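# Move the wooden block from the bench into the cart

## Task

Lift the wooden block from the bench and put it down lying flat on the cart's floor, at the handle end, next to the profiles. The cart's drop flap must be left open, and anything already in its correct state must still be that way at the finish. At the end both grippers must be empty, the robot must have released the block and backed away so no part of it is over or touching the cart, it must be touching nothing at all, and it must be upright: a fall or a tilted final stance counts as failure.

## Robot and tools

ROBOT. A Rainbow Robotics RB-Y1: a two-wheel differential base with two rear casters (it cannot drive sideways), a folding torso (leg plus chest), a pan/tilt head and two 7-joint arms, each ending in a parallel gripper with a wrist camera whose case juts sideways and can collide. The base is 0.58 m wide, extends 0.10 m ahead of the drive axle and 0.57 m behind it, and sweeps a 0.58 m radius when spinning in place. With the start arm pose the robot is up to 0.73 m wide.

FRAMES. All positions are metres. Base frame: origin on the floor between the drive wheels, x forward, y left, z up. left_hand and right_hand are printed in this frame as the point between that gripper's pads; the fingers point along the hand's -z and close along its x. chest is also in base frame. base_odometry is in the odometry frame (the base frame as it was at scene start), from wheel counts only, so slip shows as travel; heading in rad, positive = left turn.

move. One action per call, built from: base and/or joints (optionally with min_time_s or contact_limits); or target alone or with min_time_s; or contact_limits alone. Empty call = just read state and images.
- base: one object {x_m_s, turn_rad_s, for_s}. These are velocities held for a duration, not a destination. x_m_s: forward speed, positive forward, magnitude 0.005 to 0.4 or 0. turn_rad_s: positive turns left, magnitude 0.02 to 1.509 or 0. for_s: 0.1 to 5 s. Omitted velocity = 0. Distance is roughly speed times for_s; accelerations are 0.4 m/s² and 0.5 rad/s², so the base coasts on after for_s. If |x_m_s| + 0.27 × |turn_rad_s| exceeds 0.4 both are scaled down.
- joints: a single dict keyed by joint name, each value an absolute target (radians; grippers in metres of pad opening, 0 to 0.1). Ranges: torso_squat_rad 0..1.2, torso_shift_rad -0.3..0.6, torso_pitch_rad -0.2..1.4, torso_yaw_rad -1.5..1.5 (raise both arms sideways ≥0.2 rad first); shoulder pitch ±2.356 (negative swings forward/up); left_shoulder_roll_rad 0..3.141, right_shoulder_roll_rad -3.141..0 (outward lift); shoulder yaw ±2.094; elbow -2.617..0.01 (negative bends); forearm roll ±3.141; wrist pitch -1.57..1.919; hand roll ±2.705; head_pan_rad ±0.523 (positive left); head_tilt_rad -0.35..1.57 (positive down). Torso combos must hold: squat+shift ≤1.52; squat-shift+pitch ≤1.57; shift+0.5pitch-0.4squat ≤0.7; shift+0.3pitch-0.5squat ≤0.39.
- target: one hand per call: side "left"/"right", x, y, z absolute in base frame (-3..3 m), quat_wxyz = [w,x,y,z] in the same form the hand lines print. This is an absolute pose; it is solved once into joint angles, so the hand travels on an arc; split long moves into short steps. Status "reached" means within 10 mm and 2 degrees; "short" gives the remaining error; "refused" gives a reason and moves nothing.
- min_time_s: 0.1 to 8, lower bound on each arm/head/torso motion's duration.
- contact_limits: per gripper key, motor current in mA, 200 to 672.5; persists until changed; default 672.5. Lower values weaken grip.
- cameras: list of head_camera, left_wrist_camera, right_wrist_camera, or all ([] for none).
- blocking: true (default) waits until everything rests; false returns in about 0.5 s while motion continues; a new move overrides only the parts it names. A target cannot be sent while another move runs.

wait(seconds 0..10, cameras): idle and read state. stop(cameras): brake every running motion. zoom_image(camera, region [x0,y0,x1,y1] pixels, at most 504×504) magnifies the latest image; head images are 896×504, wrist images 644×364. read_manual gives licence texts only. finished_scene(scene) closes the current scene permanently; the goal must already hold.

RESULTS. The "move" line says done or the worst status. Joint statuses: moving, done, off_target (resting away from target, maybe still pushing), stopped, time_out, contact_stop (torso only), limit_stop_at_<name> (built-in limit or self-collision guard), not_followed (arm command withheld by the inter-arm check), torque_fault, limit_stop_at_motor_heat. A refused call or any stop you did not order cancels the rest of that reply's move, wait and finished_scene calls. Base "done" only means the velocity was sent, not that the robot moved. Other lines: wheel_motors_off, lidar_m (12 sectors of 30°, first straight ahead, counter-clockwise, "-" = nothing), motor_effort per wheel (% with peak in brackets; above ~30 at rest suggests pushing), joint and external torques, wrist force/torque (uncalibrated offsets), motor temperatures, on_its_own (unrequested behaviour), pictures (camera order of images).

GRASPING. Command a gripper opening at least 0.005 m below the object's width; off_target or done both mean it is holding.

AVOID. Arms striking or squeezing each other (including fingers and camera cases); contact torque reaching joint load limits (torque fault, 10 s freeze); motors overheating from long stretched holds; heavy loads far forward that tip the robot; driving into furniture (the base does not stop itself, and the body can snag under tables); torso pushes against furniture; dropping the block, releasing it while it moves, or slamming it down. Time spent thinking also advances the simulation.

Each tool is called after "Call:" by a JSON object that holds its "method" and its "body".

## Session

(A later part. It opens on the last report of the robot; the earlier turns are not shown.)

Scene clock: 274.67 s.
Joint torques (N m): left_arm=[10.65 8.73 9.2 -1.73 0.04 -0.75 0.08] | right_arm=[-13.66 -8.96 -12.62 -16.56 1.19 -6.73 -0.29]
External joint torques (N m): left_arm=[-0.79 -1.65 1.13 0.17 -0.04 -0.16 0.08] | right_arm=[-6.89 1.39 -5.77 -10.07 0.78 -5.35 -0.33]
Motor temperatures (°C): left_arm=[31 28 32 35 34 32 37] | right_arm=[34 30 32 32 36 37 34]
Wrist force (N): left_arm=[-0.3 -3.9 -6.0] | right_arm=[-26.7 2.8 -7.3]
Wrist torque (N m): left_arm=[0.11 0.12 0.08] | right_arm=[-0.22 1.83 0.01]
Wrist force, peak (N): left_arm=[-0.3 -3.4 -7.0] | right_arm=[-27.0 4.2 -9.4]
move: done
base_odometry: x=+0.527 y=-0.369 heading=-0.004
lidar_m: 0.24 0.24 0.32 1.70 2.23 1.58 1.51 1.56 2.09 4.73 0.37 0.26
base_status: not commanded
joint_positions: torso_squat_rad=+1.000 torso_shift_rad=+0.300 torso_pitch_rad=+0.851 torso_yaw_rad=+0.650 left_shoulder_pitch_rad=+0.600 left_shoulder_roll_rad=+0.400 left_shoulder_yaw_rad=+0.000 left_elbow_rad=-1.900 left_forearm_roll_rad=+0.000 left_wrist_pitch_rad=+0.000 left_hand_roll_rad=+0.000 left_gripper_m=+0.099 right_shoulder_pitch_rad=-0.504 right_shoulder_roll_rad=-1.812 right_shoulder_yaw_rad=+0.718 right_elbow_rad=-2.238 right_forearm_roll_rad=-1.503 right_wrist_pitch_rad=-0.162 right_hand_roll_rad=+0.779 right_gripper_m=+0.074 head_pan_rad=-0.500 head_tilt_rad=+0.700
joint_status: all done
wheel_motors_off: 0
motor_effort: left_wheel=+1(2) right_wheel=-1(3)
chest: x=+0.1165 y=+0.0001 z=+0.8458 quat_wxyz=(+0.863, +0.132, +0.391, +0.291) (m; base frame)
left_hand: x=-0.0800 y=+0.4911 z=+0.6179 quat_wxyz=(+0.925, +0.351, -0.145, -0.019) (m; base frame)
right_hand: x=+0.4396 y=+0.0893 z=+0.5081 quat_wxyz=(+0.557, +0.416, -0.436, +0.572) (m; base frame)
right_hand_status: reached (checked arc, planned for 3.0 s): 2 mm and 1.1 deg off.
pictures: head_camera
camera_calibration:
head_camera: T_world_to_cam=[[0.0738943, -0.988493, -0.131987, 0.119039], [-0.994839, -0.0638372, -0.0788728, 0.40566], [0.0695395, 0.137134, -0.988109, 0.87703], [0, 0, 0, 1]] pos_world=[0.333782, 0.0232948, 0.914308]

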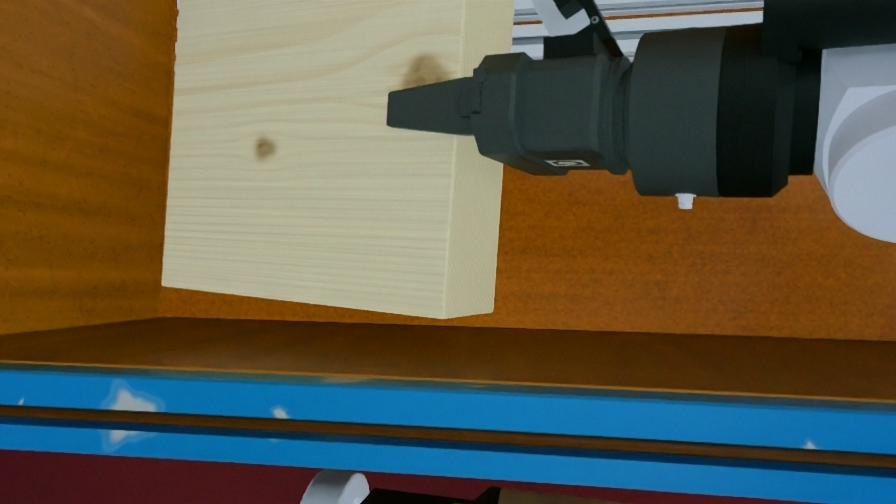

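Call:
{"method": "move", "body": {"target": {"side":"right","x":0.428,"y":0.15,"z":0.43,"quat_wxyz":[0.5436,0.4171,-0.4434,0.5779]}, "min_time_s": 4}}

Scene clock: 282.23 s.
Joint torques (N m): left_arm=[10.37 8.48 9.1 -1.56 0.1 -0.75 0.09] | right_arm=[-18.74 0.81 -11.25 -17.37 0.93 -6.95 -0.27]
External joint torques (N m): left_arm=[-1.07 -1.9 1.03 0.34 0.02 -0.16 0.1] | right_arm=[-10.18 7.21 -4.87 -10.05 0.56 -5.46 -0.32]
Motor temperatures (°C): left_arm=[31 28 32 35 34 32 37] | right_arm=[34 30 32 32 36 37 34]
Wrist force (N): left_arm=[0.0 -2.7 -6.0] | right_arm=[-26.8 3.8 -7.3]
Wrist torque (N m): left_arm=[-0.04 0.15 0.05] | right_arm=[-0.17 1.76 -0.03]
Wrist force, peak (N): left_arm=[-0.7 -3.7 -6.8] | right_arm=[-27.5 3.6 -7.4]
move: done
base_odometry: x=+0.527 y=-0.369 heading=-0.004
lidar_m: 0.23 0.24 0.33 1.70 2.24 1.59 1.50 1.57 2.09 4.72 0.38 0.25
base_status: not commanded
joint_positions: torso_squat_rad=+1.000 torso_shift_rad=+0.300 torso_pitch_rad=+0.851 torso_yaw_rad=+0.650 left_shoulder_pitch_rad=+0.600 left_shoulder_roll_rad=+0.400 left_shoulder_yaw_rad=+0.000 left_elbow_rad=-1.900 left_forearm_roll_rad=+0.000 left_wrist_pitch_rad=+0.000 left_hand_roll_rad=+0.000 left_gripper_m=+0.099 right_shoulder_pitch_rad=-0.849 right_shoulder_roll_rad=-1.457 right_shoulder_yaw_rad=+1.099 right_elbow_rad=-1.894 right_forearm_roll_rad=-1.276 right_wrist_pitch_rad=-0.137 right_hand_roll_rad=+0.720 right_gripper_m=+0.074 head_pan_rad=-0.500 head_tilt_rad=+0.700
joint_status: all done
wheel_motors_off: 0
motor_effort: left_wheel=+1(2) right_wheel=-1(4)
chest: x=+0.1165 y=+0.0001 z=+0.8458 quat_wxyz=(+0.863, +0.132, +0.391, +0.291) (m; base frame)
left_hand: x=-0.0801 y=+0.4911 z=+0.6178 quat_wxyz=(+0.925, +0.351, -0.145, -0.019) (m; base frame)
right_hand: x=+0.4275 y=+0.1482 z=+0.4276 quat_wxyz=(+0.549, +0.410, -0.441, +0.580) (m; base frame)
right_hand_status: reached (checked arc, planned for 4.0 s): 3 mm and 1.1 deg off.
pictures: head_camera, left_wrist_camera, right_wrist_camera
camera_calibration:
head_camera: T_world_to_cam=[[0.0738943, -0.988493, -0.131987, 0.119039], [-0.994839, -0.0638372, -0.0788728, 0.40566], [0.0695395, 0.137134, -0.988109, 0.87703], [0, 0, 0, 1]] pos_world=[0.333782, 0.0232948, 0.914308]
left_wrist_camera: T_world_to_cam=[[0.957435, -0.110676, 0.266586, -0.034244], [-0.0430883, -0.968023, -0.247133, 0.653748], [0.285413, 0.225127, -0.931588, 0.560341], [0, 0, 0, 1]] pos_world=[-0.0989734, 0.502905, 0.692698]
right_wrist_camera: T_world_to_cam=[[0.0896657, -0.25009, -0.964062, 0.409747], [-0.862242, -0.503968, 0.05054, 0.448823], [-0.498496, 0.826723, -0.260827, 0.274269], [0, 0, 0, 1]] pos_world=[0.486976, 0.101921, 0.443875]

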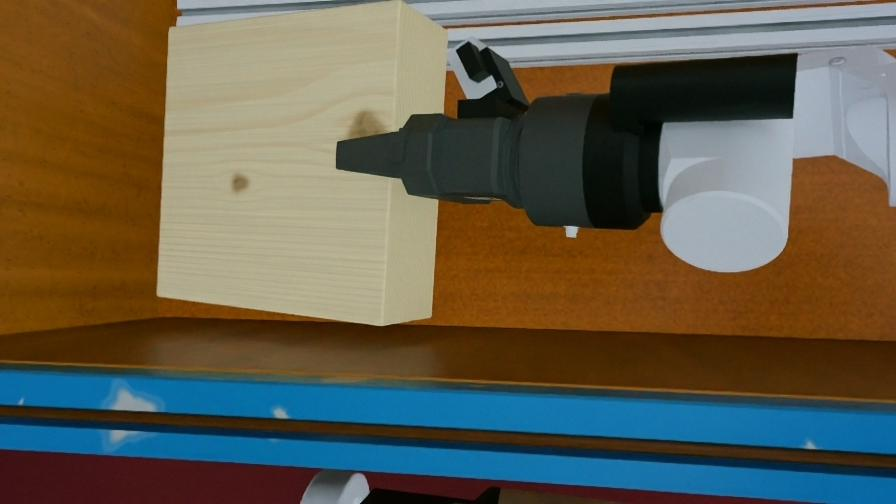

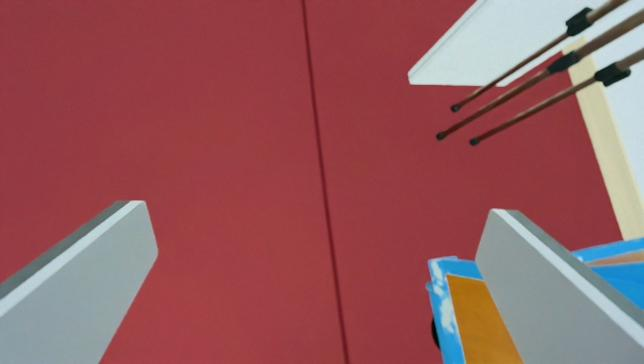

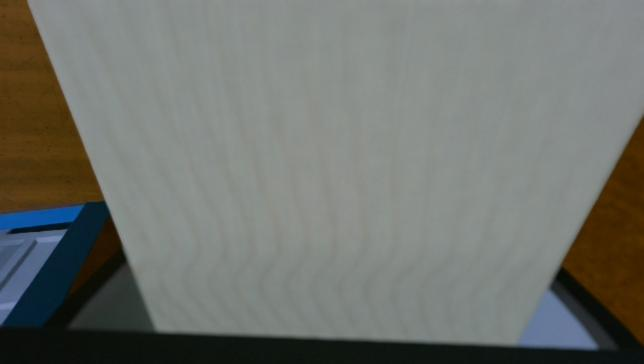

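Call:
{"method": "move", "body": {"target": {"side":"right","x":0.421,"y":0.183,"z":0.385,"quat_wxyz":[0.5436,0.4171,-0.4434,0.5779]}, "min_time_s": 3, "cameras": ["head_camera"]}}

Scene clock: 287.60 s.
Joint torques (N m): left_arm=[9.99 8.72 9.09 -1.74 0.05 -0.75 0.16] | right_arm=[-10.98 1.53 -2.87 -7.2 1.01 0.42 -0.06]
External joint torques (N m): left_arm=[-1.43 -1.67 1.01 0.17 -0.02 -0.16 0.16] | right_arm=[-0.72 5.27 3.31 -0.32 0.59 2.1 -0.1]
Motor temperatures (°C): left_arm=[31 28 32 35 34 32 37] | right_arm=[34 30 32 32 36 38 34]
Wrist force (N): left_arm=[-0.5 -3.7 -6.2] | right_arm=[-7.3 -1.7 8.0]
Wrist torque (N m): left_arm=[0.07 0.11 0.08] | right_arm=[-0.87 -2.10 -0.35]
Wrist force, peak (N): left_arm=[-0.4 -3.1 -7.2] | right_arm=[-27.4 3.5 -7.8]
move: done
base_odometry: x=+0.527 y=-0.369 heading=-0.004
lidar_m: 0.24 0.24 0.33 1.71 2.23 1.59 1.50 1.56 2.09 4.74 0.37 0.26
base_status: not commanded
joint_positions: torso_squat_rad=+1.000 torso_shift_rad=+0.300 torso_pitch_rad=+0.850 torso_yaw_rad=+0.650 left_shoulder_pitch_rad=+0.600 left_shoulder_roll_rad=+0.400 left_shoulder_yaw_rad=+0.000 left_elbow_rad=-1.900 left_forearm_roll_rad=+0.000 left_wrist_pitch_rad=+0.000 left_hand_roll_rad=+0.000 left_gripper_m=+0.099 right_shoulder_pitch_rad=-1.025 right_shoulder_roll_rad=-1.290 right_shoulder_yaw_rad=+1.332 right_elbow_rad=-1.639 right_forearm_roll_rad=-1.086 right_wrist_pitch_rad=-0.250 right_hand_roll_rad=+0.518 right_gripper_m=+0.075 head_pan_rad=-0.500 head_tilt_rad=+0.700
joint_status: all done
wheel_motors_off: 0
motor_effort: left_wheel=+0(2) right_wheel=+2(3)
chest: x=+0.1161 y=-0.0001 z=+0.8461 quat_wxyz=(+0.863, +0.132, +0.391, +0.291) (m; base frame)
left_hand: x=-0.0801 y=+0.4911 z=+0.6180 quat_wxyz=(+0.925, +0.351, -0.146, -0.019) (m; base frame)
right_hand: x=+0.4219 y=+0.1824 z=+0.3858 quat_wxyz=(+0.545, +0.414, -0.444, +0.578) (m; base frame)
right_hand_status: reached (checked arc, planned for 3.0 s): 1 mm and 0.4 deg off.
pictures: head_camera
camera_calibration:
head_camera: T_world_to_cam=[[0.0738489, -0.988479, -0.132119, 0.119079], [-0.994765, -0.0636303, -0.0799665, 0.406157], [0.0706385, 0.137333, -0.988003, 0.877116], [0, 0, 0, 1]] pos_world=[0.333279, 0.0230949, 0.914805]

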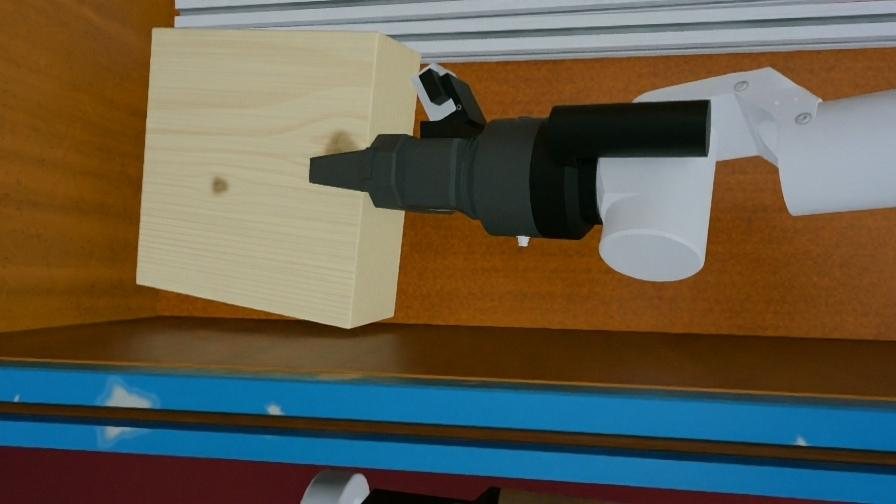

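Call:
{"method": "move", "body": {"target": {"side":"right","x":0.421,"y":0.173,"z":0.388,"quat_wxyz":[0.5436,0.4171,-0.4434,0.5779]}, "min_time_s": 2, "cameras": []}}

Call:
{"method": "move", "body": {"target": {"side":"right","x":0.421,"y":0.173,"z":0.372,"quat_wxyz":[0.5301,0.4339,-0.4612,0.5635]}, "min_time_s": 3, "cameras": ["head_camera"]}}

Scene clock: 292.80 s.
Joint torques (N m): left_arm=[10.56 8.69 9.39 -1.67 0.09 -0.79 0.07] | right_arm=[-12.18 -5.59 -6.08 -11.11 0.08 -3.32 -0.84]
External joint torques (N m): left_arm=[-0.87 -1.69 1.31 0.24 0.01 -0.2 0.08] | right_arm=[-2.2 -1.41 0.09 -4.31 -0.34 -1.61 -0.89]
Motor temperatures (°C): left_arm=[31 28 32 35 34 32 37] | right_arm=[34 30 32 32 36 37 34]
Wrist force (N): left_arm=[-0.3 -3.2 -6.4] | right_arm=[-15.1 2.9 -8.3]
Wrist torque (N m): left_arm=[0.07 0.17 0.11] | right_arm=[-0.40 -0.71 0.49]
Wrist force, peak (N): left_arm=[-1.1 -3.5 -6.8] | right_arm=[-15.4 3.0 -8.5]
move: done
base_odometry: x=+0.527 y=-0.369 heading=-0.004
lidar_m: 0.23 0.24 0.33 1.71 2.23 1.58 1.51 1.57 2.09 4.72 0.36 0.26
base_status: not commanded
joint_positions: torso_squat_rad=+1.000 torso_shift_rad=+0.300 torso_pitch_rad=+0.850 torso_yaw_rad=+0.650 left_shoulder_pitch_rad=+0.600 left_shoulder_roll_rad=+0.400 left_shoulder_yaw_rad=+0.000 left_elbow_rad=-1.900 left_forearm_roll_rad=+0.000 left_wrist_pitch_rad=+0.000 left_hand_roll_rad=+0.000 left_gripper_m=+0.099 right_shoulder_pitch_rad=-1.025 right_shoulder_roll_rad=-1.321 right_shoulder_yaw_rad=+1.349 right_elbow_rad=-1.662 right_forearm_roll_rad=-1.072 right_wrist_pitch_rad=-0.269 right_hand_roll_rad=+0.496 right_gripper_m=+0.075 head_pan_rad=-0.500 head_tilt_rad=+0.700
joint_status: all done
wheel_motors_off: 0
motor_effort: left_wheel=+0(2) right_wheel=-1(3)
chest: x=+0.1163 y=+0.0000 z=+0.8460 quat_wxyz=(+0.863, +0.132, +0.391, +0.291) (m; base frame)
left_hand: x=-0.0802 y=+0.4911 z=+0.6180 quat_wxyz=(+0.925, +0.351, -0.145, -0.019) (m; base frame)
right_hand: x=+0.4207 y=+0.1733 z=+0.3871 quat_wxyz=(+0.544, +0.417, -0.443, +0.578) (m; base frame)
right_hand_status: reached (checked arc, planned for 2.0 s): 1 mm and 0.1 deg off.
pictures: none
No camera images: "cameras" was empty.

Scene clock: 296.13 s.
Joint torques (N m): left_arm=[10.58 8.72 9.37 -1.64 0.1 -0.75 0.1] | right_arm=[-10.58 1.07 -2.39 -4.81 0.36 1.28 -0.4]
External joint torques (N m): left_arm=[-0.84 -1.67 1.3 0.27 0.02 -0.16 0.1] | right_arm=[-0.36 4.82 3.48 1.42 -0.07 3.1 -0.45]
Motor temperatures (°C): left_arm=[31 28 32 35 34 32 37] | right_arm=[34 30 32 32 36 37 34]
Wrist force (N): left_arm=[0.0 -3.4 -5.8] | right_arm=[-3.8 0.2 10.2]
Wrist torque (N m): left_arm=[0.03 0.20 0.07] | right_arm=[-0.78 -2.61 0.02]
Wrist force, peak (N): left_arm=[-0.5 -3.6 -6.8] | right_arm=[-19.8 4.2 -1.6]
move: done
base_odometry: x=+0.527 y=-0.369 heading=-0.004
lidar_m: 0.24 0.25 0.34 1.71 2.23 1.59 1.51 1.56 2.10 4.73 0.37 0.26
base_status: not commanded
joint_positions: torso_squat_rad=+1.000 torso_shift_rad=+0.300 torso_pitch_rad=+0.850 torso_yaw_rad=+0.650 left_shoulder_pitch_rad=+0.600 left_shoulder_roll_rad=+0.400 left_shoulder_yaw_rad=+0.000 left_elbow_rad=-1.900 left_forearm_roll_rad=+0.000 left_wrist_pitch_rad=+0.000 left_hand_roll_rad=+0.000 left_gripper_m=+0.099 right_shoulder_pitch_rad=-1.069 right_shoulder_roll_rad=-1.274 right_shoulder_yaw_rad=+1.456 right_elbow_rad=-1.526 right_forearm_roll_rad=-0.952 right_wrist_pitch_rad=-0.432 right_hand_roll_rad=+0.360 right_gripper_m=+0.075 head_pan_rad=-0.500 head_tilt_rad=+0.700
joint_status: all done
wheel_motors_off: 0
motor_effort: left_wheel=+0(1) right_wheel=+1(2)
chest: x=+0.1161 y=+0.0000 z=+0.8461 quat_wxyz=(+0.863, +0.132, +0.391, +0.291) (m; base frame)
left_hand: x=-0.0802 y=+0.4911 z=+0.6180 quat_wxyz=(+0.925, +0.351, -0.146, -0.019) (m; base frame)
right_hand: x=+0.4213 y=+0.1726 z=+0.3729 quat_wxyz=(+0.532, +0.430, -0.462, +0.564) (m; base frame)
right_hand_status: reached (checked arc, planned for 3.0 s): 1 mm and 0.6 deg off.
pictures: head_camera
camera_calibration:
head_camera: T_world_to_cam=[[0.0739549, -0.988472, -0.132112, 0.119136], [-0.994757, -0.0637353, -0.0799823, 0.406178], [0.0706401, 0.137334, -0.988003, 0.877101], [0, 0, 0, 1]] pos_world=[0.333279, 0.0231946, 0.914805]

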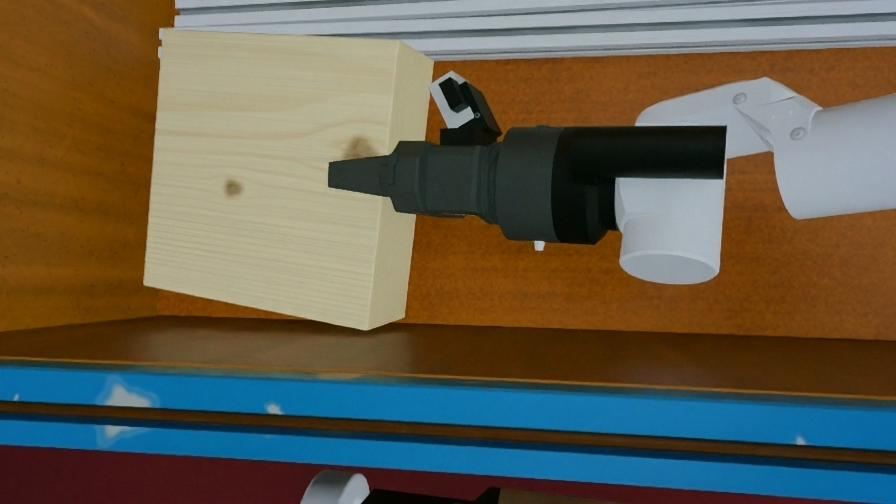

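Call:
{"method": "move", "body": {"target": {"side":"right","x":0.426,"y":0.155,"z":0.41,"quat_wxyz":[0.5152,0.3953,-0.4629,0.6033]}, "min_time_s": 3, "cameras": ["head_camera"]}}

Scene clock: 303.10 s.
Joint torques (N m): left_arm=[10.59 8.82 9.18 -1.64 0.04 -0.72 0.15] | right_arm=[-16.42 -1.85 -14.79 -17.75 0.67 -8 0.31]
External joint torques (N m): left_arm=[-0.84 -1.56 1.11 0.26 -0.03 -0.13 0.15] | right_arm=[-7.04 3.65 -8.39 -10.95 0.26 -6.29 0.26]
Motor temperatures (°C): left_arm=[31 28 32 35 34 32 37] | right_arm=[34 30 32 32 36 37 34]
Wrist force (N): left_arm=[0.0 -3.1 -5.7] | right_arm=[-26.1 6.4 -7.2]
Wrist torque (N m): left_arm=[0.00 0.19 0.11] | right_arm=[0.03 1.86 -0.11]
Wrist force, peak (N): left_arm=[-0.8 -4.1 -6.6] | right_arm=[-28.1 6.2 -6.4]
move: done
base_odometry: x=+0.527 y=-0.369 heading=-0.004
lidar_m: 0.24 0.23 0.32 1.70 2.23 1.58 1.51 1.57 2.10 4.72 0.36 0.25
base_status: not commanded
joint_positions: torso_squat_rad=+1.000 torso_shift_rad=+0.300 torso_pitch_rad=+0.851 torso_yaw_rad=+0.650 left_shoulder_pitch_rad=+0.600 left_shoulder_roll_rad=+0.400 left_shoulder_yaw_rad=+0.000 left_elbow_rad=-1.900 left_forearm_roll_rad=+0.000 left_wrist_pitch_rad=+0.000 left_hand_roll_rad=+0.000 left_gripper_m=+0.099 right_shoulder_pitch_rad=-1.008 right_shoulder_roll_rad=-1.423 right_shoulder_yaw_rad=+1.320 right_elbow_rad=-1.775 right_forearm_roll_rad=-1.078 right_wrist_pitch_rad=-0.248 right_hand_roll_rad=+0.582 right_gripper_m=+0.074 head_pan_rad=-0.500 head_tilt_rad=+0.700
joint_status: all done
wheel_motors_off: 0
motor_effort: left_wheel=+1(2) right_wheel=-2(3)
chest: x=+0.1164 y=+0.0001 z=+0.8459 quat_wxyz=(+0.863, +0.132, +0.391, +0.291) (m; base frame)
left_hand: x=-0.0801 y=+0.4911 z=+0.6179 quat_wxyz=(+0.925, +0.351, -0.145, -0.019) (m; base frame)
right_hand: x=+0.4253 y=+0.1533 z=+0.4068 quat_wxyz=(+0.515, +0.398, -0.459, +0.605) (m; base frame)
right_hand_status: reached (checked arc, planned for 3.0 s): 4 mm and 0.6 deg off.
pictures: head_camera
camera_calibration:
head_camera: T_world_to_cam=[[0.0739344, -0.988493, -0.13197, 0.119038], [-0.994822, -0.0638507, -0.0790757, 0.405649], [0.0697394, 0.137133, -0.988095, 0.877063], [0, 0, 0, 1]] pos_world=[0.333581, 0.0232948, 0.914408]

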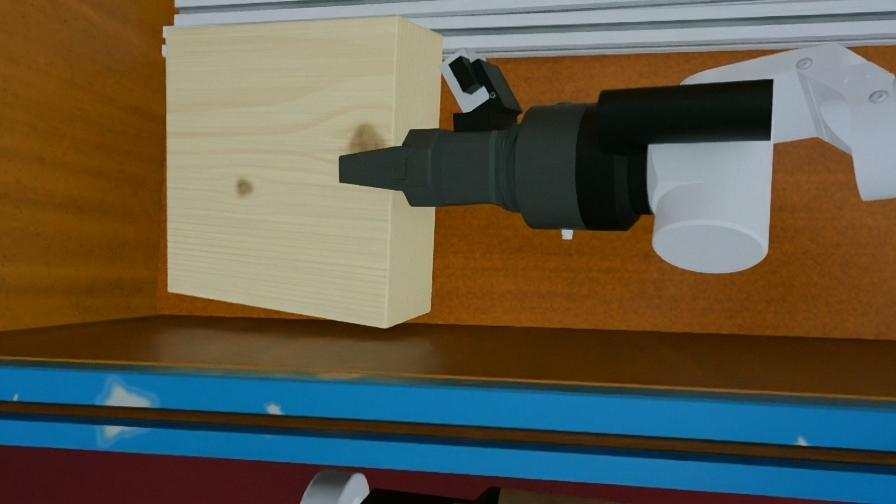

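Call:
{"method": "move", "body": {"target": {"side":"right","x":0.42,"y":0.168,"z":0.386,"quat_wxyz":[0.5073,0.3893,-0.4680,0.6100]}, "min_time_s": 2.5, "cameras": ["head_camera"]}}

Scene clock: 308.43 s.
Joint torques (N m): left_arm=[10.33 8.94 9.13 -1.71 0.13 -0.78 0.01] | right_arm=[-6.12 -1.22 1.79 -1.78 3.19 4.38 2.98]
External joint torques (N m): left_arm=[-1.09 -1.45 1.06 0.2 0.05 -0.19 0.02] | right_arm=[3.66 3.22 7.92 5.02 2.78 6.1 2.94]
Motor temperatures (°C): left_arm=[31 28 32 35 34 32 37] | right_arm=[34 30 32 32 36 38 34]
Wrist force (N): left_arm=[-1.1 -3.3 -6.0] | right_arm=[3.0 -7.4 15.0]
Wrist torque (N m): left_arm=[-0.02 0.10 0.08] | right_arm=[-0.71 -3.98 -2.99]
Wrist force, peak (N): left_arm=[-1.0 -4.1 -6.7] | right_arm=[-26.6 6.3 -7.0]
move: done
base_odometry: x=+0.527 y=-0.369 heading=-0.004
lidar_m: 0.22 0.24 0.33 1.71 2.22 1.57 1.51 1.58 2.10 4.73 0.38 0.25
base_status: not commanded
joint_positions: torso_squat_rad=+1.000 torso_shift_rad=+0.300 torso_pitch_rad=+0.850 torso_yaw_rad=+0.650 left_shoulder_pitch_rad=+0.600 left_shoulder_roll_rad=+0.400 left_shoulder_yaw_rad=+0.000 left_elbow_rad=-1.900 left_forearm_roll_rad=+0.000 left_wrist_pitch_rad=+0.000 left_hand_roll_rad=+0.000 left_gripper_m=+0.099 right_shoulder_pitch_rad=-1.010 right_shoulder_roll_rad=-1.334 right_shoulder_yaw_rad=+1.338 right_elbow_rad=-1.669 right_forearm_roll_rad=-1.047 right_wrist_pitch_rad=-0.279 right_hand_roll_rad=+0.599 right_gripper_m=+0.075 head_pan_rad=-0.500 head_tilt_rad=+0.700
joint_status: all done
wheel_motors_off: 0
motor_effort: left_wheel=-2(2) right_wheel=-1(3)
chest: x=+0.1162 y=+0.0000 z=+0.8461 quat_wxyz=(+0.863, +0.132, +0.391, +0.291) (m; base frame)
left_hand: x=-0.0801 y=+0.4911 z=+0.6180 quat_wxyz=(+0.925, +0.351, -0.146, -0.019) (m; base frame)
right_hand: x=+0.4213 y=+0.1684 z=+0.3880 quat_wxyz=(+0.507, +0.389, -0.470, +0.609) (m; base frame)
right_hand_status: reached (checked arc, planned for 2.5 s): 2 mm and 0.3 deg off.
pictures: head_camera
camera_calibration:
head_camera: T_world_to_cam=[[0.0738235, -0.988479, -0.132135, 0.119082], [-0.994781, -0.0636315, -0.0797658, 0.406071], [0.0704388, 0.137334, -0.988017, 0.87709], [0, 0, 0, 1]] pos_world=[0.333379, 0.0230949, 0.914705]

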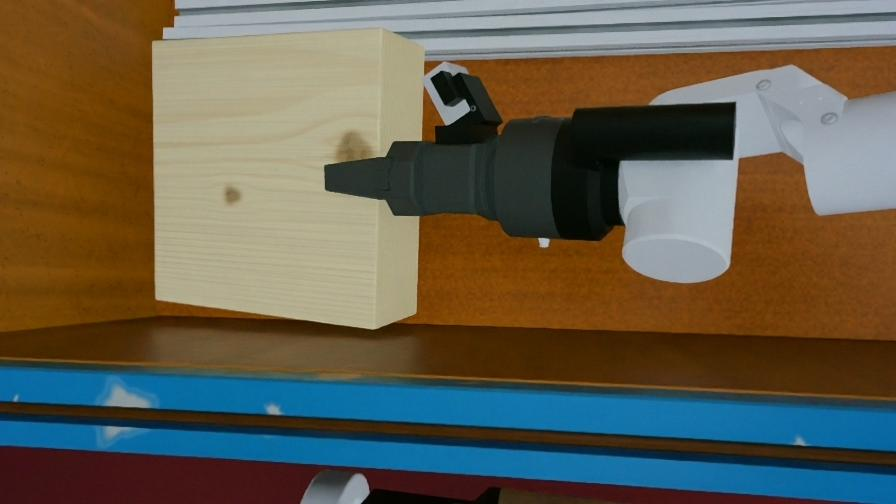

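Call:
{"method": "move", "body": {"target": {"side":"right","x":0.42,"y":0.166,"z":0.366,"quat_wxyz":[0.4826,0.4195,-0.5044,0.5802]}, "min_time_s": 3}}

Scene clock: 313.13 s.
Joint torques (N m): left_arm=[10.3 8.73 9.31 -1.65 0.11 -0.75 0.03] | right_arm=[-15.93 1.81 -6.26 -11.11 2.17 -5.31 0.37]
External joint torques (N m): left_arm=[-1.13 -1.65 1.24 0.26 0.03 -0.17 0.04] | right_arm=[-5.9 5.6 -0.79 -5.35 1.79 -3.43 0.32]
Motor temperatures (°C): left_arm=[31 28 32 35 34 32 37] | right_arm=[34 30 32 32 36 37 34]
Wrist force (N): left_arm=[-0.1 -3.0 -6.0] | right_arm=[-19.6 3.8 -3.4]
Wrist torque (N m): left_arm=[0.01 0.17 0.06] | right_arm=[-0.78 0.42 -0.76]
Wrist force, peak (N): left_arm=[-0.8 -3.3 -7.0] | right_arm=[0.8 -9.1 18.9]
move: done
base_odometry: x=+0.527 y=-0.369 heading=-0.004
lidar_m: 0.24 0.25 0.33 1.70 2.22 1.59 1.51 1.57 2.10 4.71 0.37 0.25
base_status: not commanded
joint_positions: torso_squat_rad=+1.000 torso_shift_rad=+0.300 torso_pitch_rad=+0.850 torso_yaw_rad=+0.650 left_shoulder_pitch_rad=+0.600 left_shoulder_roll_rad=+0.400 left_shoulder_yaw_rad=+0.000 left_elbow_rad=-1.900 left_forearm_roll_rad=+0.000 left_wrist_pitch_rad=+0.000 left_hand_roll_rad=+0.000 left_gripper_m=+0.099 right_shoulder_pitch_rad=-1.064 right_shoulder_roll_rad=-1.245 right_shoulder_yaw_rad=+1.496 right_elbow_rad=-1.421 right_forearm_roll_rad=-0.851 right_wrist_pitch_rad=-0.570 right_hand_roll_rad=+0.377 right_gripper_m=+0.076 head_pan_rad=-0.500 head_tilt_rad=+0.700
joint_status: all done
wheel_motors_off: 0
motor_effort: left_wheel=-2(5) right_wheel=+0(3)
chest: x=+0.1164 y=+0.0000 z=+0.8460 quat_wxyz=(+0.863, +0.132, +0.391, +0.291) (m; base frame)
left_hand: x=-0.0801 y=+0.4911 z=+0.6179 quat_wxyz=(+0.925, +0.351, -0.145, -0.019) (m; base frame)
right_hand: x=+0.4199 y=+0.1648 z=+0.3645 quat_wxyz=(+0.485, +0.417, -0.503, +0.581) (m; base frame)
right_hand_status: reached (checked arc, planned for 3.0 s): 2 mm and 0.4 deg off.
pictures: head_camera, left_wrist_camera, right_wrist_camera
camera_calibration:
head_camera: T_world_to_cam=[[0.0738649, -0.988487, -0.13205, 0.119048], [-0.994806, -0.0637347, -0.0793663, 0.405907], [0.0700365, 0.137226, -0.988061, 0.877042], [0, 0, 0, 1]] pos_world=[0.33358, 0.0231949, 0.914507]
left_wrist_camera: T_world_to_cam=[[0.957312, -0.110804, 0.266975, -0.0344032], [-0.0430738, -0.967983, -0.247294, 0.653764], [0.285828, 0.225238, -0.931435, 0.560363], [0, 0, 0, 1]] pos_world=[-0.0990728, 0.502806, 0.692798]
right_wrist_camera: T_world_to_cam=[[0.210505, -0.116915, -0.970576, 0.283397], [-0.840946, -0.527918, -0.118797, 0.510528], [-0.498496, 0.841209, -0.209449, 0.219165], [0, 0, 0, 1]] pos_world=[0.478922, 0.118287, 0.381611]

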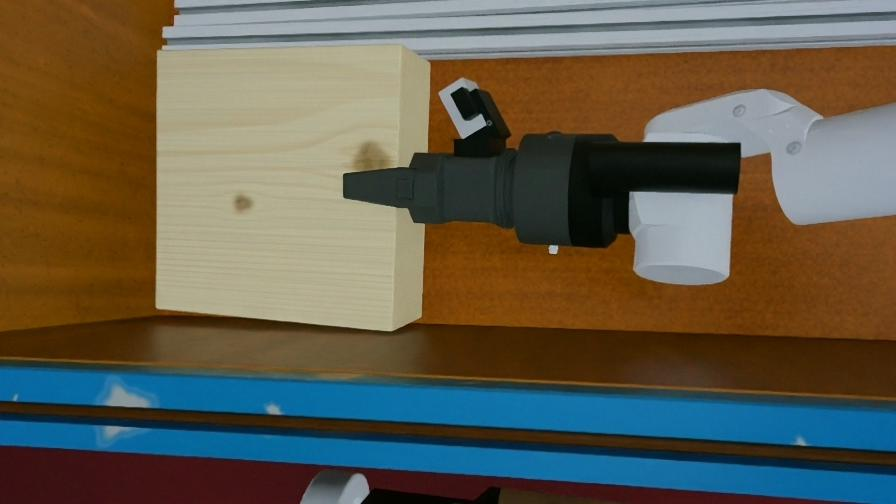

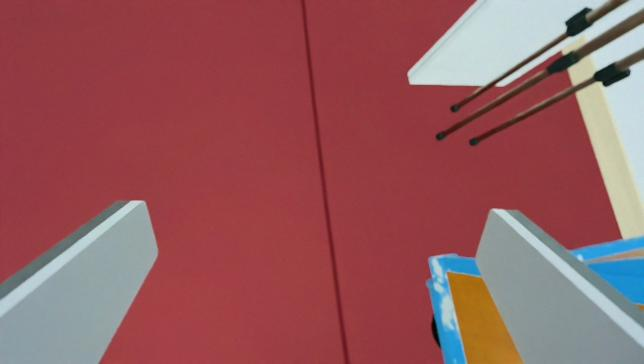

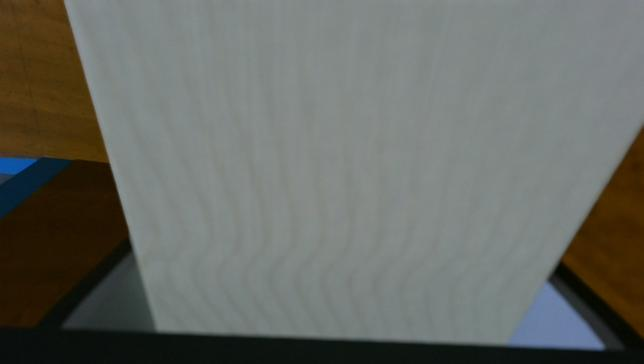

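Call:
{"method": "move", "body": {"target": {"side":"right","x":0.42,"y":0.166,"z":0.348,"quat_wxyz":[0.4826,0.4195,-0.5044,0.5802]}, "min_time_s": 2, "cameras": ["head_camera"]}}

Scene clock: 316.20 s.
Joint torques (N m): left_arm=[10.64 8.85 9.31 -1.5 0.13 -0.7 0.21] | right_arm=[-8.6 0.67 0.67 -1.72 3.58 3.64 2.85]
External joint torques (N m): left_arm=[-0.78 -1.53 1.24 0.42 0.05 -0.11 0.22] | right_arm=[1.65 4.03 5.87 3.6 3.24 5.53 2.8]
Motor temperatures (°C): left_arm=[31 28 32 35 34 32 37] | right_arm=[34 30 32 32 36 37 34]
Wrist force (N): left_arm=[-0.2 -3.5 -5.9] | right_arm=[0.1 -4.9 12.7]
Wrist torque (N m): left_arm=[0.04 0.15 0.07] | right_arm=[-0.89 -3.64 -3.19]
Wrist force, peak (N): left_arm=[-0.6 -3.6 -6.7] | right_arm=[-20.9 4.1 -2.0]
move: done
base_odometry: x=+0.527 y=-0.369 heading=-0.004
lidar_m: 0.24 0.25 0.34 1.70 2.22 1.58 1.50 1.57 2.10 4.73 0.37 0.26
base_status: not commanded
joint_positions: torso_squat_rad=+1.000 torso_shift_rad=+0.300 torso_pitch_rad=+0.850 torso_yaw_rad=+0.650 left_shoulder_pitch_rad=+0.600 left_shoulder_roll_rad=+0.400 left_shoulder_yaw_rad=+0.000 left_elbow_rad=-1.900 left_forearm_roll_rad=+0.000 left_wrist_pitch_rad=+0.000 left_hand_roll_rad=+0.000 left_gripper_m=+0.099 right_shoulder_pitch_rad=-1.071 right_shoulder_roll_rad=-1.191 right_shoulder_yaw_rad=+1.526 right_elbow_rad=-1.307 right_forearm_roll_rad=-0.813 right_wrist_pitch_rad=-0.637 right_hand_roll_rad=+0.324 right_gripper_m=+0.077 head_pan_rad=-0.500 head_tilt_rad=+0.700
joint_status: all done
wheel_motors_off: 0
motor_effort: left_wheel=-2(4) right_wheel=+0(2)
chest: x=+0.1162 y=+0.0000 z=+0.8461 quat_wxyz=(+0.863, +0.132, +0.391, +0.291) (m; base frame)
left_hand: x=-0.0801 y=+0.4911 z=+0.6180 quat_wxyz=(+0.925, +0.351, -0.146, -0.019) (m; base frame)
right_hand: x=+0.4210 y=+0.1662 z=+0.3493 quat_wxyz=(+0.483, +0.419, -0.506, +0.579) (m; base frame)
right_hand_status: reached (checked arc, planned for 2.0 s): 2 mm and 0.2 deg off.
pictures: head_camera
camera_calibration:
head_camera: T_world_to_cam=[[0.0738235, -0.988479, -0.132135, 0.119082], [-0.994781, -0.0636315, -0.0797658, 0.406071], [0.0704388, 0.137334, -0.988017, 0.87709], [0, 0, 0, 1]] pos_world=[0.333379, 0.0230949, 0.914705]

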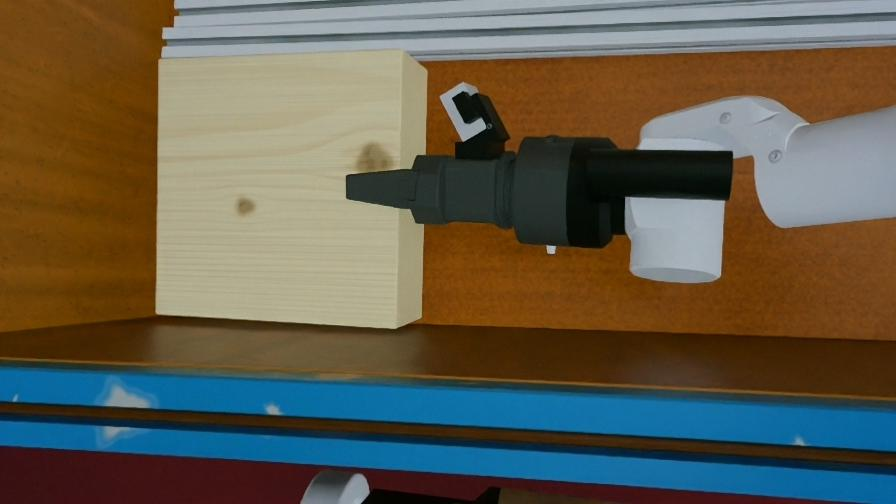

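Call:
{"method": "move", "body": {"joints": {"right_gripper_m":0.099}}}

Scene clock: 318.53 s.
Joint torques (N m): left_arm=[10.73 8.33 9.38 -1.76 0.07 -0.84 0.11] | right_arm=[-12.79 -0.88 -6.03 -7.49 0.63 -3.93 0.73]
External joint torques (N m): left_arm=[-0.7 -2.05 1.31 0.14 0 -0.25 0.11] | right_arm=[-2.58 2.48 -0.86 -2.17 0.3 -2.04 0.68]
Motor temperatures (°C): left_arm=[31 28 32 35 34 32 37] | right_arm=[34 30 32 32 36 37 34]
Wrist force (N): left_arm=[0.3 -2.9 -6.7] | right_arm=[-14.8 7.2 -3.5]
Wrist torque (N m): left_arm=[-0.02 0.20 0.09] | right_arm=[-0.41 -0.50 -0.43]
Wrist force, peak (N): left_arm=[0.5 -3.3 -7.0] | right_arm=[-19.4 8.0 -1.8]
move: done
base_odometry: x=+0.527 y=-0.369 heading=-0.004
lidar_m: 0.24 0.24 0.33 1.71 2.23 1.58 1.50 1.57 2.08 4.72 0.39 0.26
base_status: not commanded
joint_positions: torso_squat_rad=+1.000 torso_shift_rad=+0.300 torso_pitch_rad=+0.850 torso_yaw_rad=+0.650 left_shoulder_pitch_rad=+0.600 left_shoulder_roll_rad=+0.400 left_shoulder_yaw_rad=+0.000 left_elbow_rad=-1.900 left_forearm_roll_rad=+0.000 left_wrist_pitch_rad=+0.000 left_hand_roll_rad=+0.000 left_gripper_m=+0.099 right_shoulder_pitch_rad=-1.070 right_shoulder_roll_rad=-1.191 right_shoulder_yaw_rad=+1.527 right_elbow_rad=-1.305 right_forearm_roll_rad=-0.812 right_wrist_pitch_rad=-0.635 right_hand_roll_rad=+0.324 right_gripper_m=+0.099 head_pan_rad=-0.500 head_tilt_rad=+0.700
joint_status: all done
wheel_motors_off: 0
motor_effort: left_wheel=+1(3) right_wheel=-2(3)
chest: x=+0.1164 y=+0.0001 z=+0.8460 quat_wxyz=(+0.863, +0.132, +0.391, +0.291) (m; base frame)
left_hand: x=-0.0801 y=+0.4911 z=+0.6179 quat_wxyz=(+0.925, +0.351, -0.145, -0.019) (m; base frame)
right_hand: x=+0.4199 y=+0.1656 z=+0.3475 quat_wxyz=(+0.483, +0.419, -0.504, +0.581) (m; base frame)
pictures: head_camera, left_wrist_camera, right_wrist_camera
camera_calibration:
head_camera: T_world_to_cam=[[0.0739578, -0.988494, -0.131946, 0.119021], [-0.994799, -0.0638344, -0.0793747, 0.405921], [0.0700387, 0.13713, -0.988074, 0.877042], [0, 0, 0, 1]] pos_world=[0.333581, 0.0232948, 0.914507]
left_wrist_camera: T_world_to_cam=[[0.957314, -0.110714, 0.267008, -0.0344714], [-0.04301, -0.968015, -0.247178, 0.653706], [0.285833, 0.225143, -0.931456, 0.560426], [0, 0, 0, 1]] pos_world=[-0.0990728, 0.502805, 0.692798]
right_wrist_camera: T_world_to_cam=[[0.210503, -0.112328, -0.971118, 0.266436], [-0.840123, -0.528738, -0.120949, 0.509432], [-0.499881, 0.841319, -0.20567, 0.214281], [0, 0, 0, 1]] pos_world=[0.479016, 0.119006, 0.364427]

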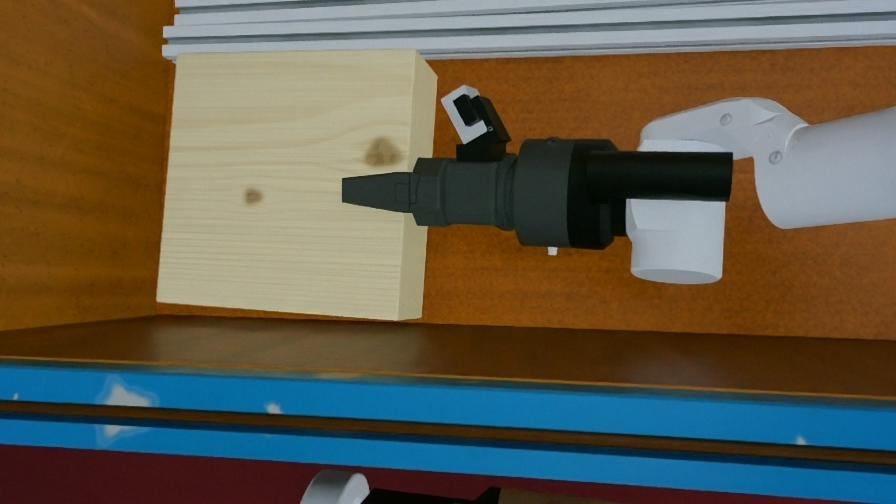

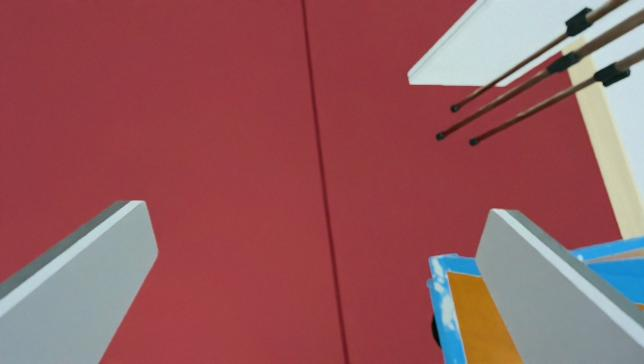

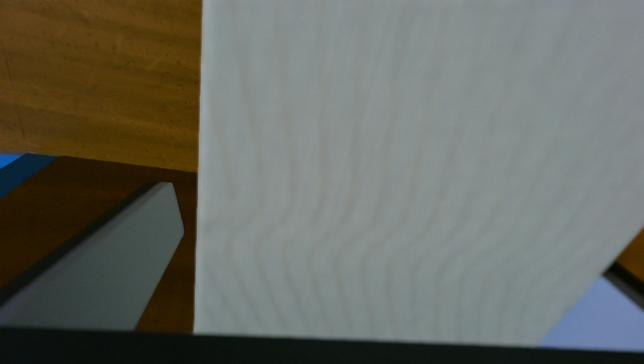

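Call:
{"method": "move", "body": {"target": {"side":"right","x":0.42,"y":0.162,"z":0.338,"quat_wxyz":[0.4826,0.4195,-0.5044,0.5802]}, "min_time_s": 1.5, "cameras": []}}

Call:
{"method": "move", "body": {"target": {"side":"right","x":0.42,"y":0.11,"z":0.343,"quat_wxyz":[0.4826,0.4195,-0.5044,0.5802]}, "min_time_s": 2.5}}

Scene clock: 322.20 s.
Joint torques (N m): left_arm=[10.4 8.76 9.27 -1.71 0.15 -0.8 0.06] | right_arm=[-3.1 -5.18 1.11 4.03 -0.22 4.42 -0.04]
External joint torques (N m): left_arm=[-1.02 -1.62 1.2 0.21 0.07 -0.21 0.06] | right_arm=[7.11 -1.88 6.11 9.1 -0.53 6.32 -0.09]
Motor temperatures (°C): left_arm=[31 28 32 35 34 32 37] | right_arm=[34 30 32 31 36 37 34]
Wrist force (N): left_arm=[-0.5 -3.8 -5.8] | right_arm=[19.6 -0.3 9.4]
Wrist torque (N m): left_arm=[0.03 0.10 0.08] | right_arm=[-0.51 -0.80 -0.25]
Wrist force, peak (N): left_arm=[-0.1 -3.9 -6.8] | right_arm=[22.2 5.0 8.8]
move: done
base_odometry: x=+0.527 y=-0.369 heading=-0.004
lidar_m: 0.23 0.24 0.33 1.71 2.24 1.58 1.51 1.56 2.09 4.72 0.37 0.26
base_status: not commanded
joint_positions: torso_squat_rad=+1.000 torso_shift_rad=+0.300 torso_pitch_rad=+0.849 torso_yaw_rad=+0.650 left_shoulder_pitch_rad=+0.600 left_shoulder_roll_rad=+0.400 left_shoulder_yaw_rad=+0.000 left_elbow_rad=-1.900 left_forearm_roll_rad=+0.000 left_wrist_pitch_rad=+0.000 left_hand_roll_rad=+0.000 left_gripper_m=+0.099 right_shoulder_pitch_rad=-1.068 right_shoulder_roll_rad=-1.171 right_shoulder_yaw_rad=+1.540 right_elbow_rad=-1.253 right_forearm_roll_rad=-0.797 right_wrist_pitch_rad=-0.673 right_hand_roll_rad=+0.303 right_gripper_m=+0.099 head_pan_rad=-0.500 head_tilt_rad=+0.700
joint_status: all done
wheel_motors_off: 0
motor_effort: left_wheel=+2(3) right_wheel=-2(3)
chest: x=+0.1160 y=+0.0000 z=+0.8462 quat_wxyz=(+0.863, +0.132, +0.390, +0.291) (m; base frame)
left_hand: x=-0.0803 y=+0.4911 z=+0.6180 quat_wxyz=(+0.925, +0.351, -0.146, -0.019) (m; base frame)
right_hand: x=+0.4204 y=+0.1633 z=+0.3411 quat_wxyz=(+0.482, +0.419, -0.506, +0.580) (m; base frame)
right_hand_status: reached (checked arc, planned for 1.5 s): 3 mm and 0.2 deg off.
pictures: none
No camera images: "cameras" was empty.

Scene clock: 325.03 s.
Joint torques (N m): left_arm=[10.64 8.57 9.18 -1.72 0.19 -0.89 0.19] | right_arm=[-5.6 -9.3 -2.58 -5.31 0.79 -2.19 0.63]
External joint torques (N m): left_arm=[-0.79 -1.81 1.1 0.19 0.11 -0.3 0.19] | right_arm=[2.86 -3.54 2.12 -0.55 0.46 -0.29 0.58]
Motor temperatures (°C): left_arm=[31 28 32 35 34 32 37] | right_arm=[34 30 32 31 36 37 34]
Wrist force (N): left_arm=[-0.7 -3.3 -6.0] | right_arm=[-7.7 3.6 -3.8]
Wrist torque (N m): left_arm=[-0.02 0.13 0.08] | right_arm=[-0.43 -0.74 -0.28]
Wrist force, peak (N): left_arm=[-1.2 -3.1 -6.9] | right_arm=[20.4 -0.2 9.8]
move: done
base_odometry: x=+0.527 y=-0.369 heading=-0.004
lidar_m: 0.23 0.25 0.33 1.69 2.23 1.59 1.50 1.56 2.10 4.73 0.36 0.25
base_status: not commanded
joint_positions: torso_squat_rad=+1.000 torso_shift_rad=+0.300 torso_pitch_rad=+0.850 torso_yaw_rad=+0.650 left_shoulder_pitch_rad=+0.600 left_shoulder_roll_rad=+0.400 left_shoulder_yaw_rad=+0.000 left_elbow_rad=-1.900 left_forearm_roll_rad=+0.000 left_wrist_pitch_rad=+0.000 left_hand_roll_rad=+0.000 left_gripper_m=+0.099 right_shoulder_pitch_rad=-1.015 right_shoulder_roll_rad=-1.307 right_shoulder_yaw_rad=+1.554 right_elbow_rad=-1.341 right_forearm_roll_rad=-0.791 right_wrist_pitch_rad=-0.749 right_hand_roll_rad=+0.313 right_gripper_m=+0.099 head_pan_rad=-0.500 head_tilt_rad=+0.700
joint_status: all done
wheel_motors_off: 0
motor_effort: left_wheel=+2(3) right_wheel=-1(3)
chest: x=+0.1162 y=+0.0000 z=+0.8461 quat_wxyz=(+0.863, +0.132, +0.391, +0.291) (m; base frame)
left_hand: x=-0.0803 y=+0.4911 z=+0.6180 quat_wxyz=(+0.925, +0.351, -0.146, -0.019) (m; base frame)
right_hand: x=+0.4200 y=+0.1108 z=+0.3430 quat_wxyz=(+0.482, +0.420, -0.505, +0.580) (m; base frame)
right_hand_status: reached (checked arc, planned for 2.5 s): 1 mm and 0.1 deg off.
pictures: head_camera, left_wrist_camera, right_wrist_camera
camera_calibration:
head_camera: T_world_to_cam=[[0.0741258, -0.988459, -0.132116, 0.119061], [-0.994758, -0.0639308, -0.0798108, 0.406118], [0.0704434, 0.137339, -0.988016, 0.877074], [0, 0, 0, 1]] pos_world=[0.33338, 0.023194, 0.914705]
left_wrist_camera: T_world_to_cam=[[0.957209, -0.110663, 0.267402, -0.0347122], [-0.0428064, -0.967978, -0.24736, 0.653854], [0.286213, 0.225328, -0.931294, 0.56038], [0, 0, 0, 1]] pos_world=[-0.0991721, 0.502806, 0.692898]
right_wrist_camera: T_world_to_cam=[[0.209947, -0.108476, -0.971677, 0.25591], [-0.840022, -0.528543, -0.122495, 0.480558], [-0.500285, 0.841947, -0.202088, 0.258372], [0, 0, 0, 1]] pos_world=[0.479212, 0.0642199, 0.359741]

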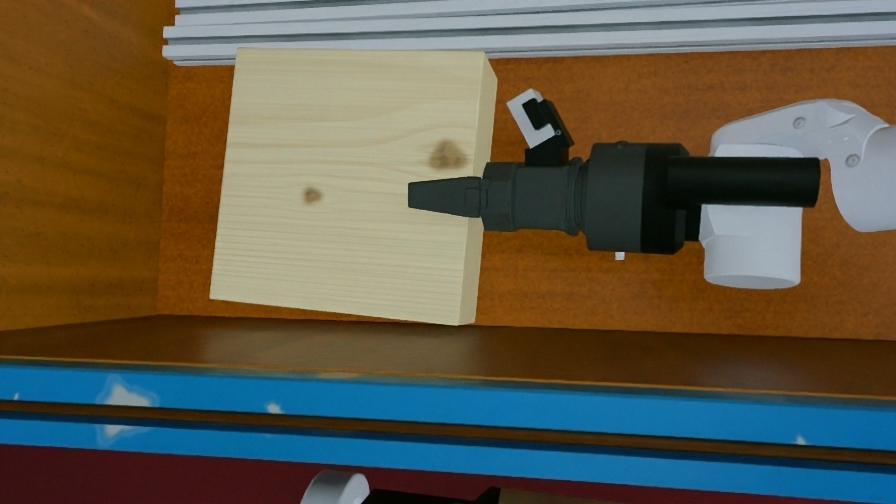

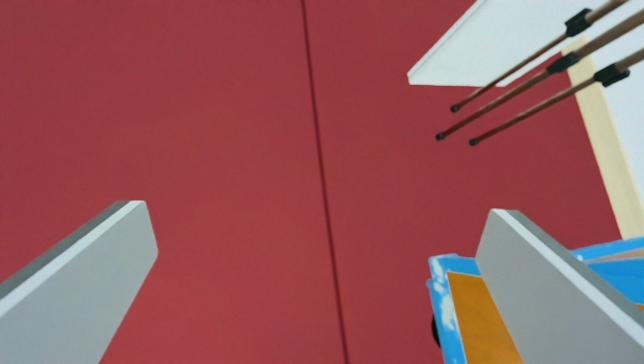

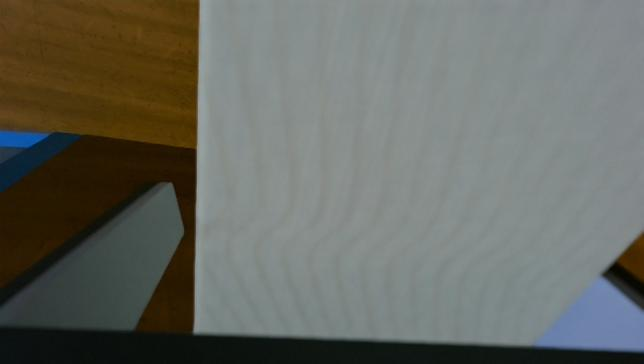

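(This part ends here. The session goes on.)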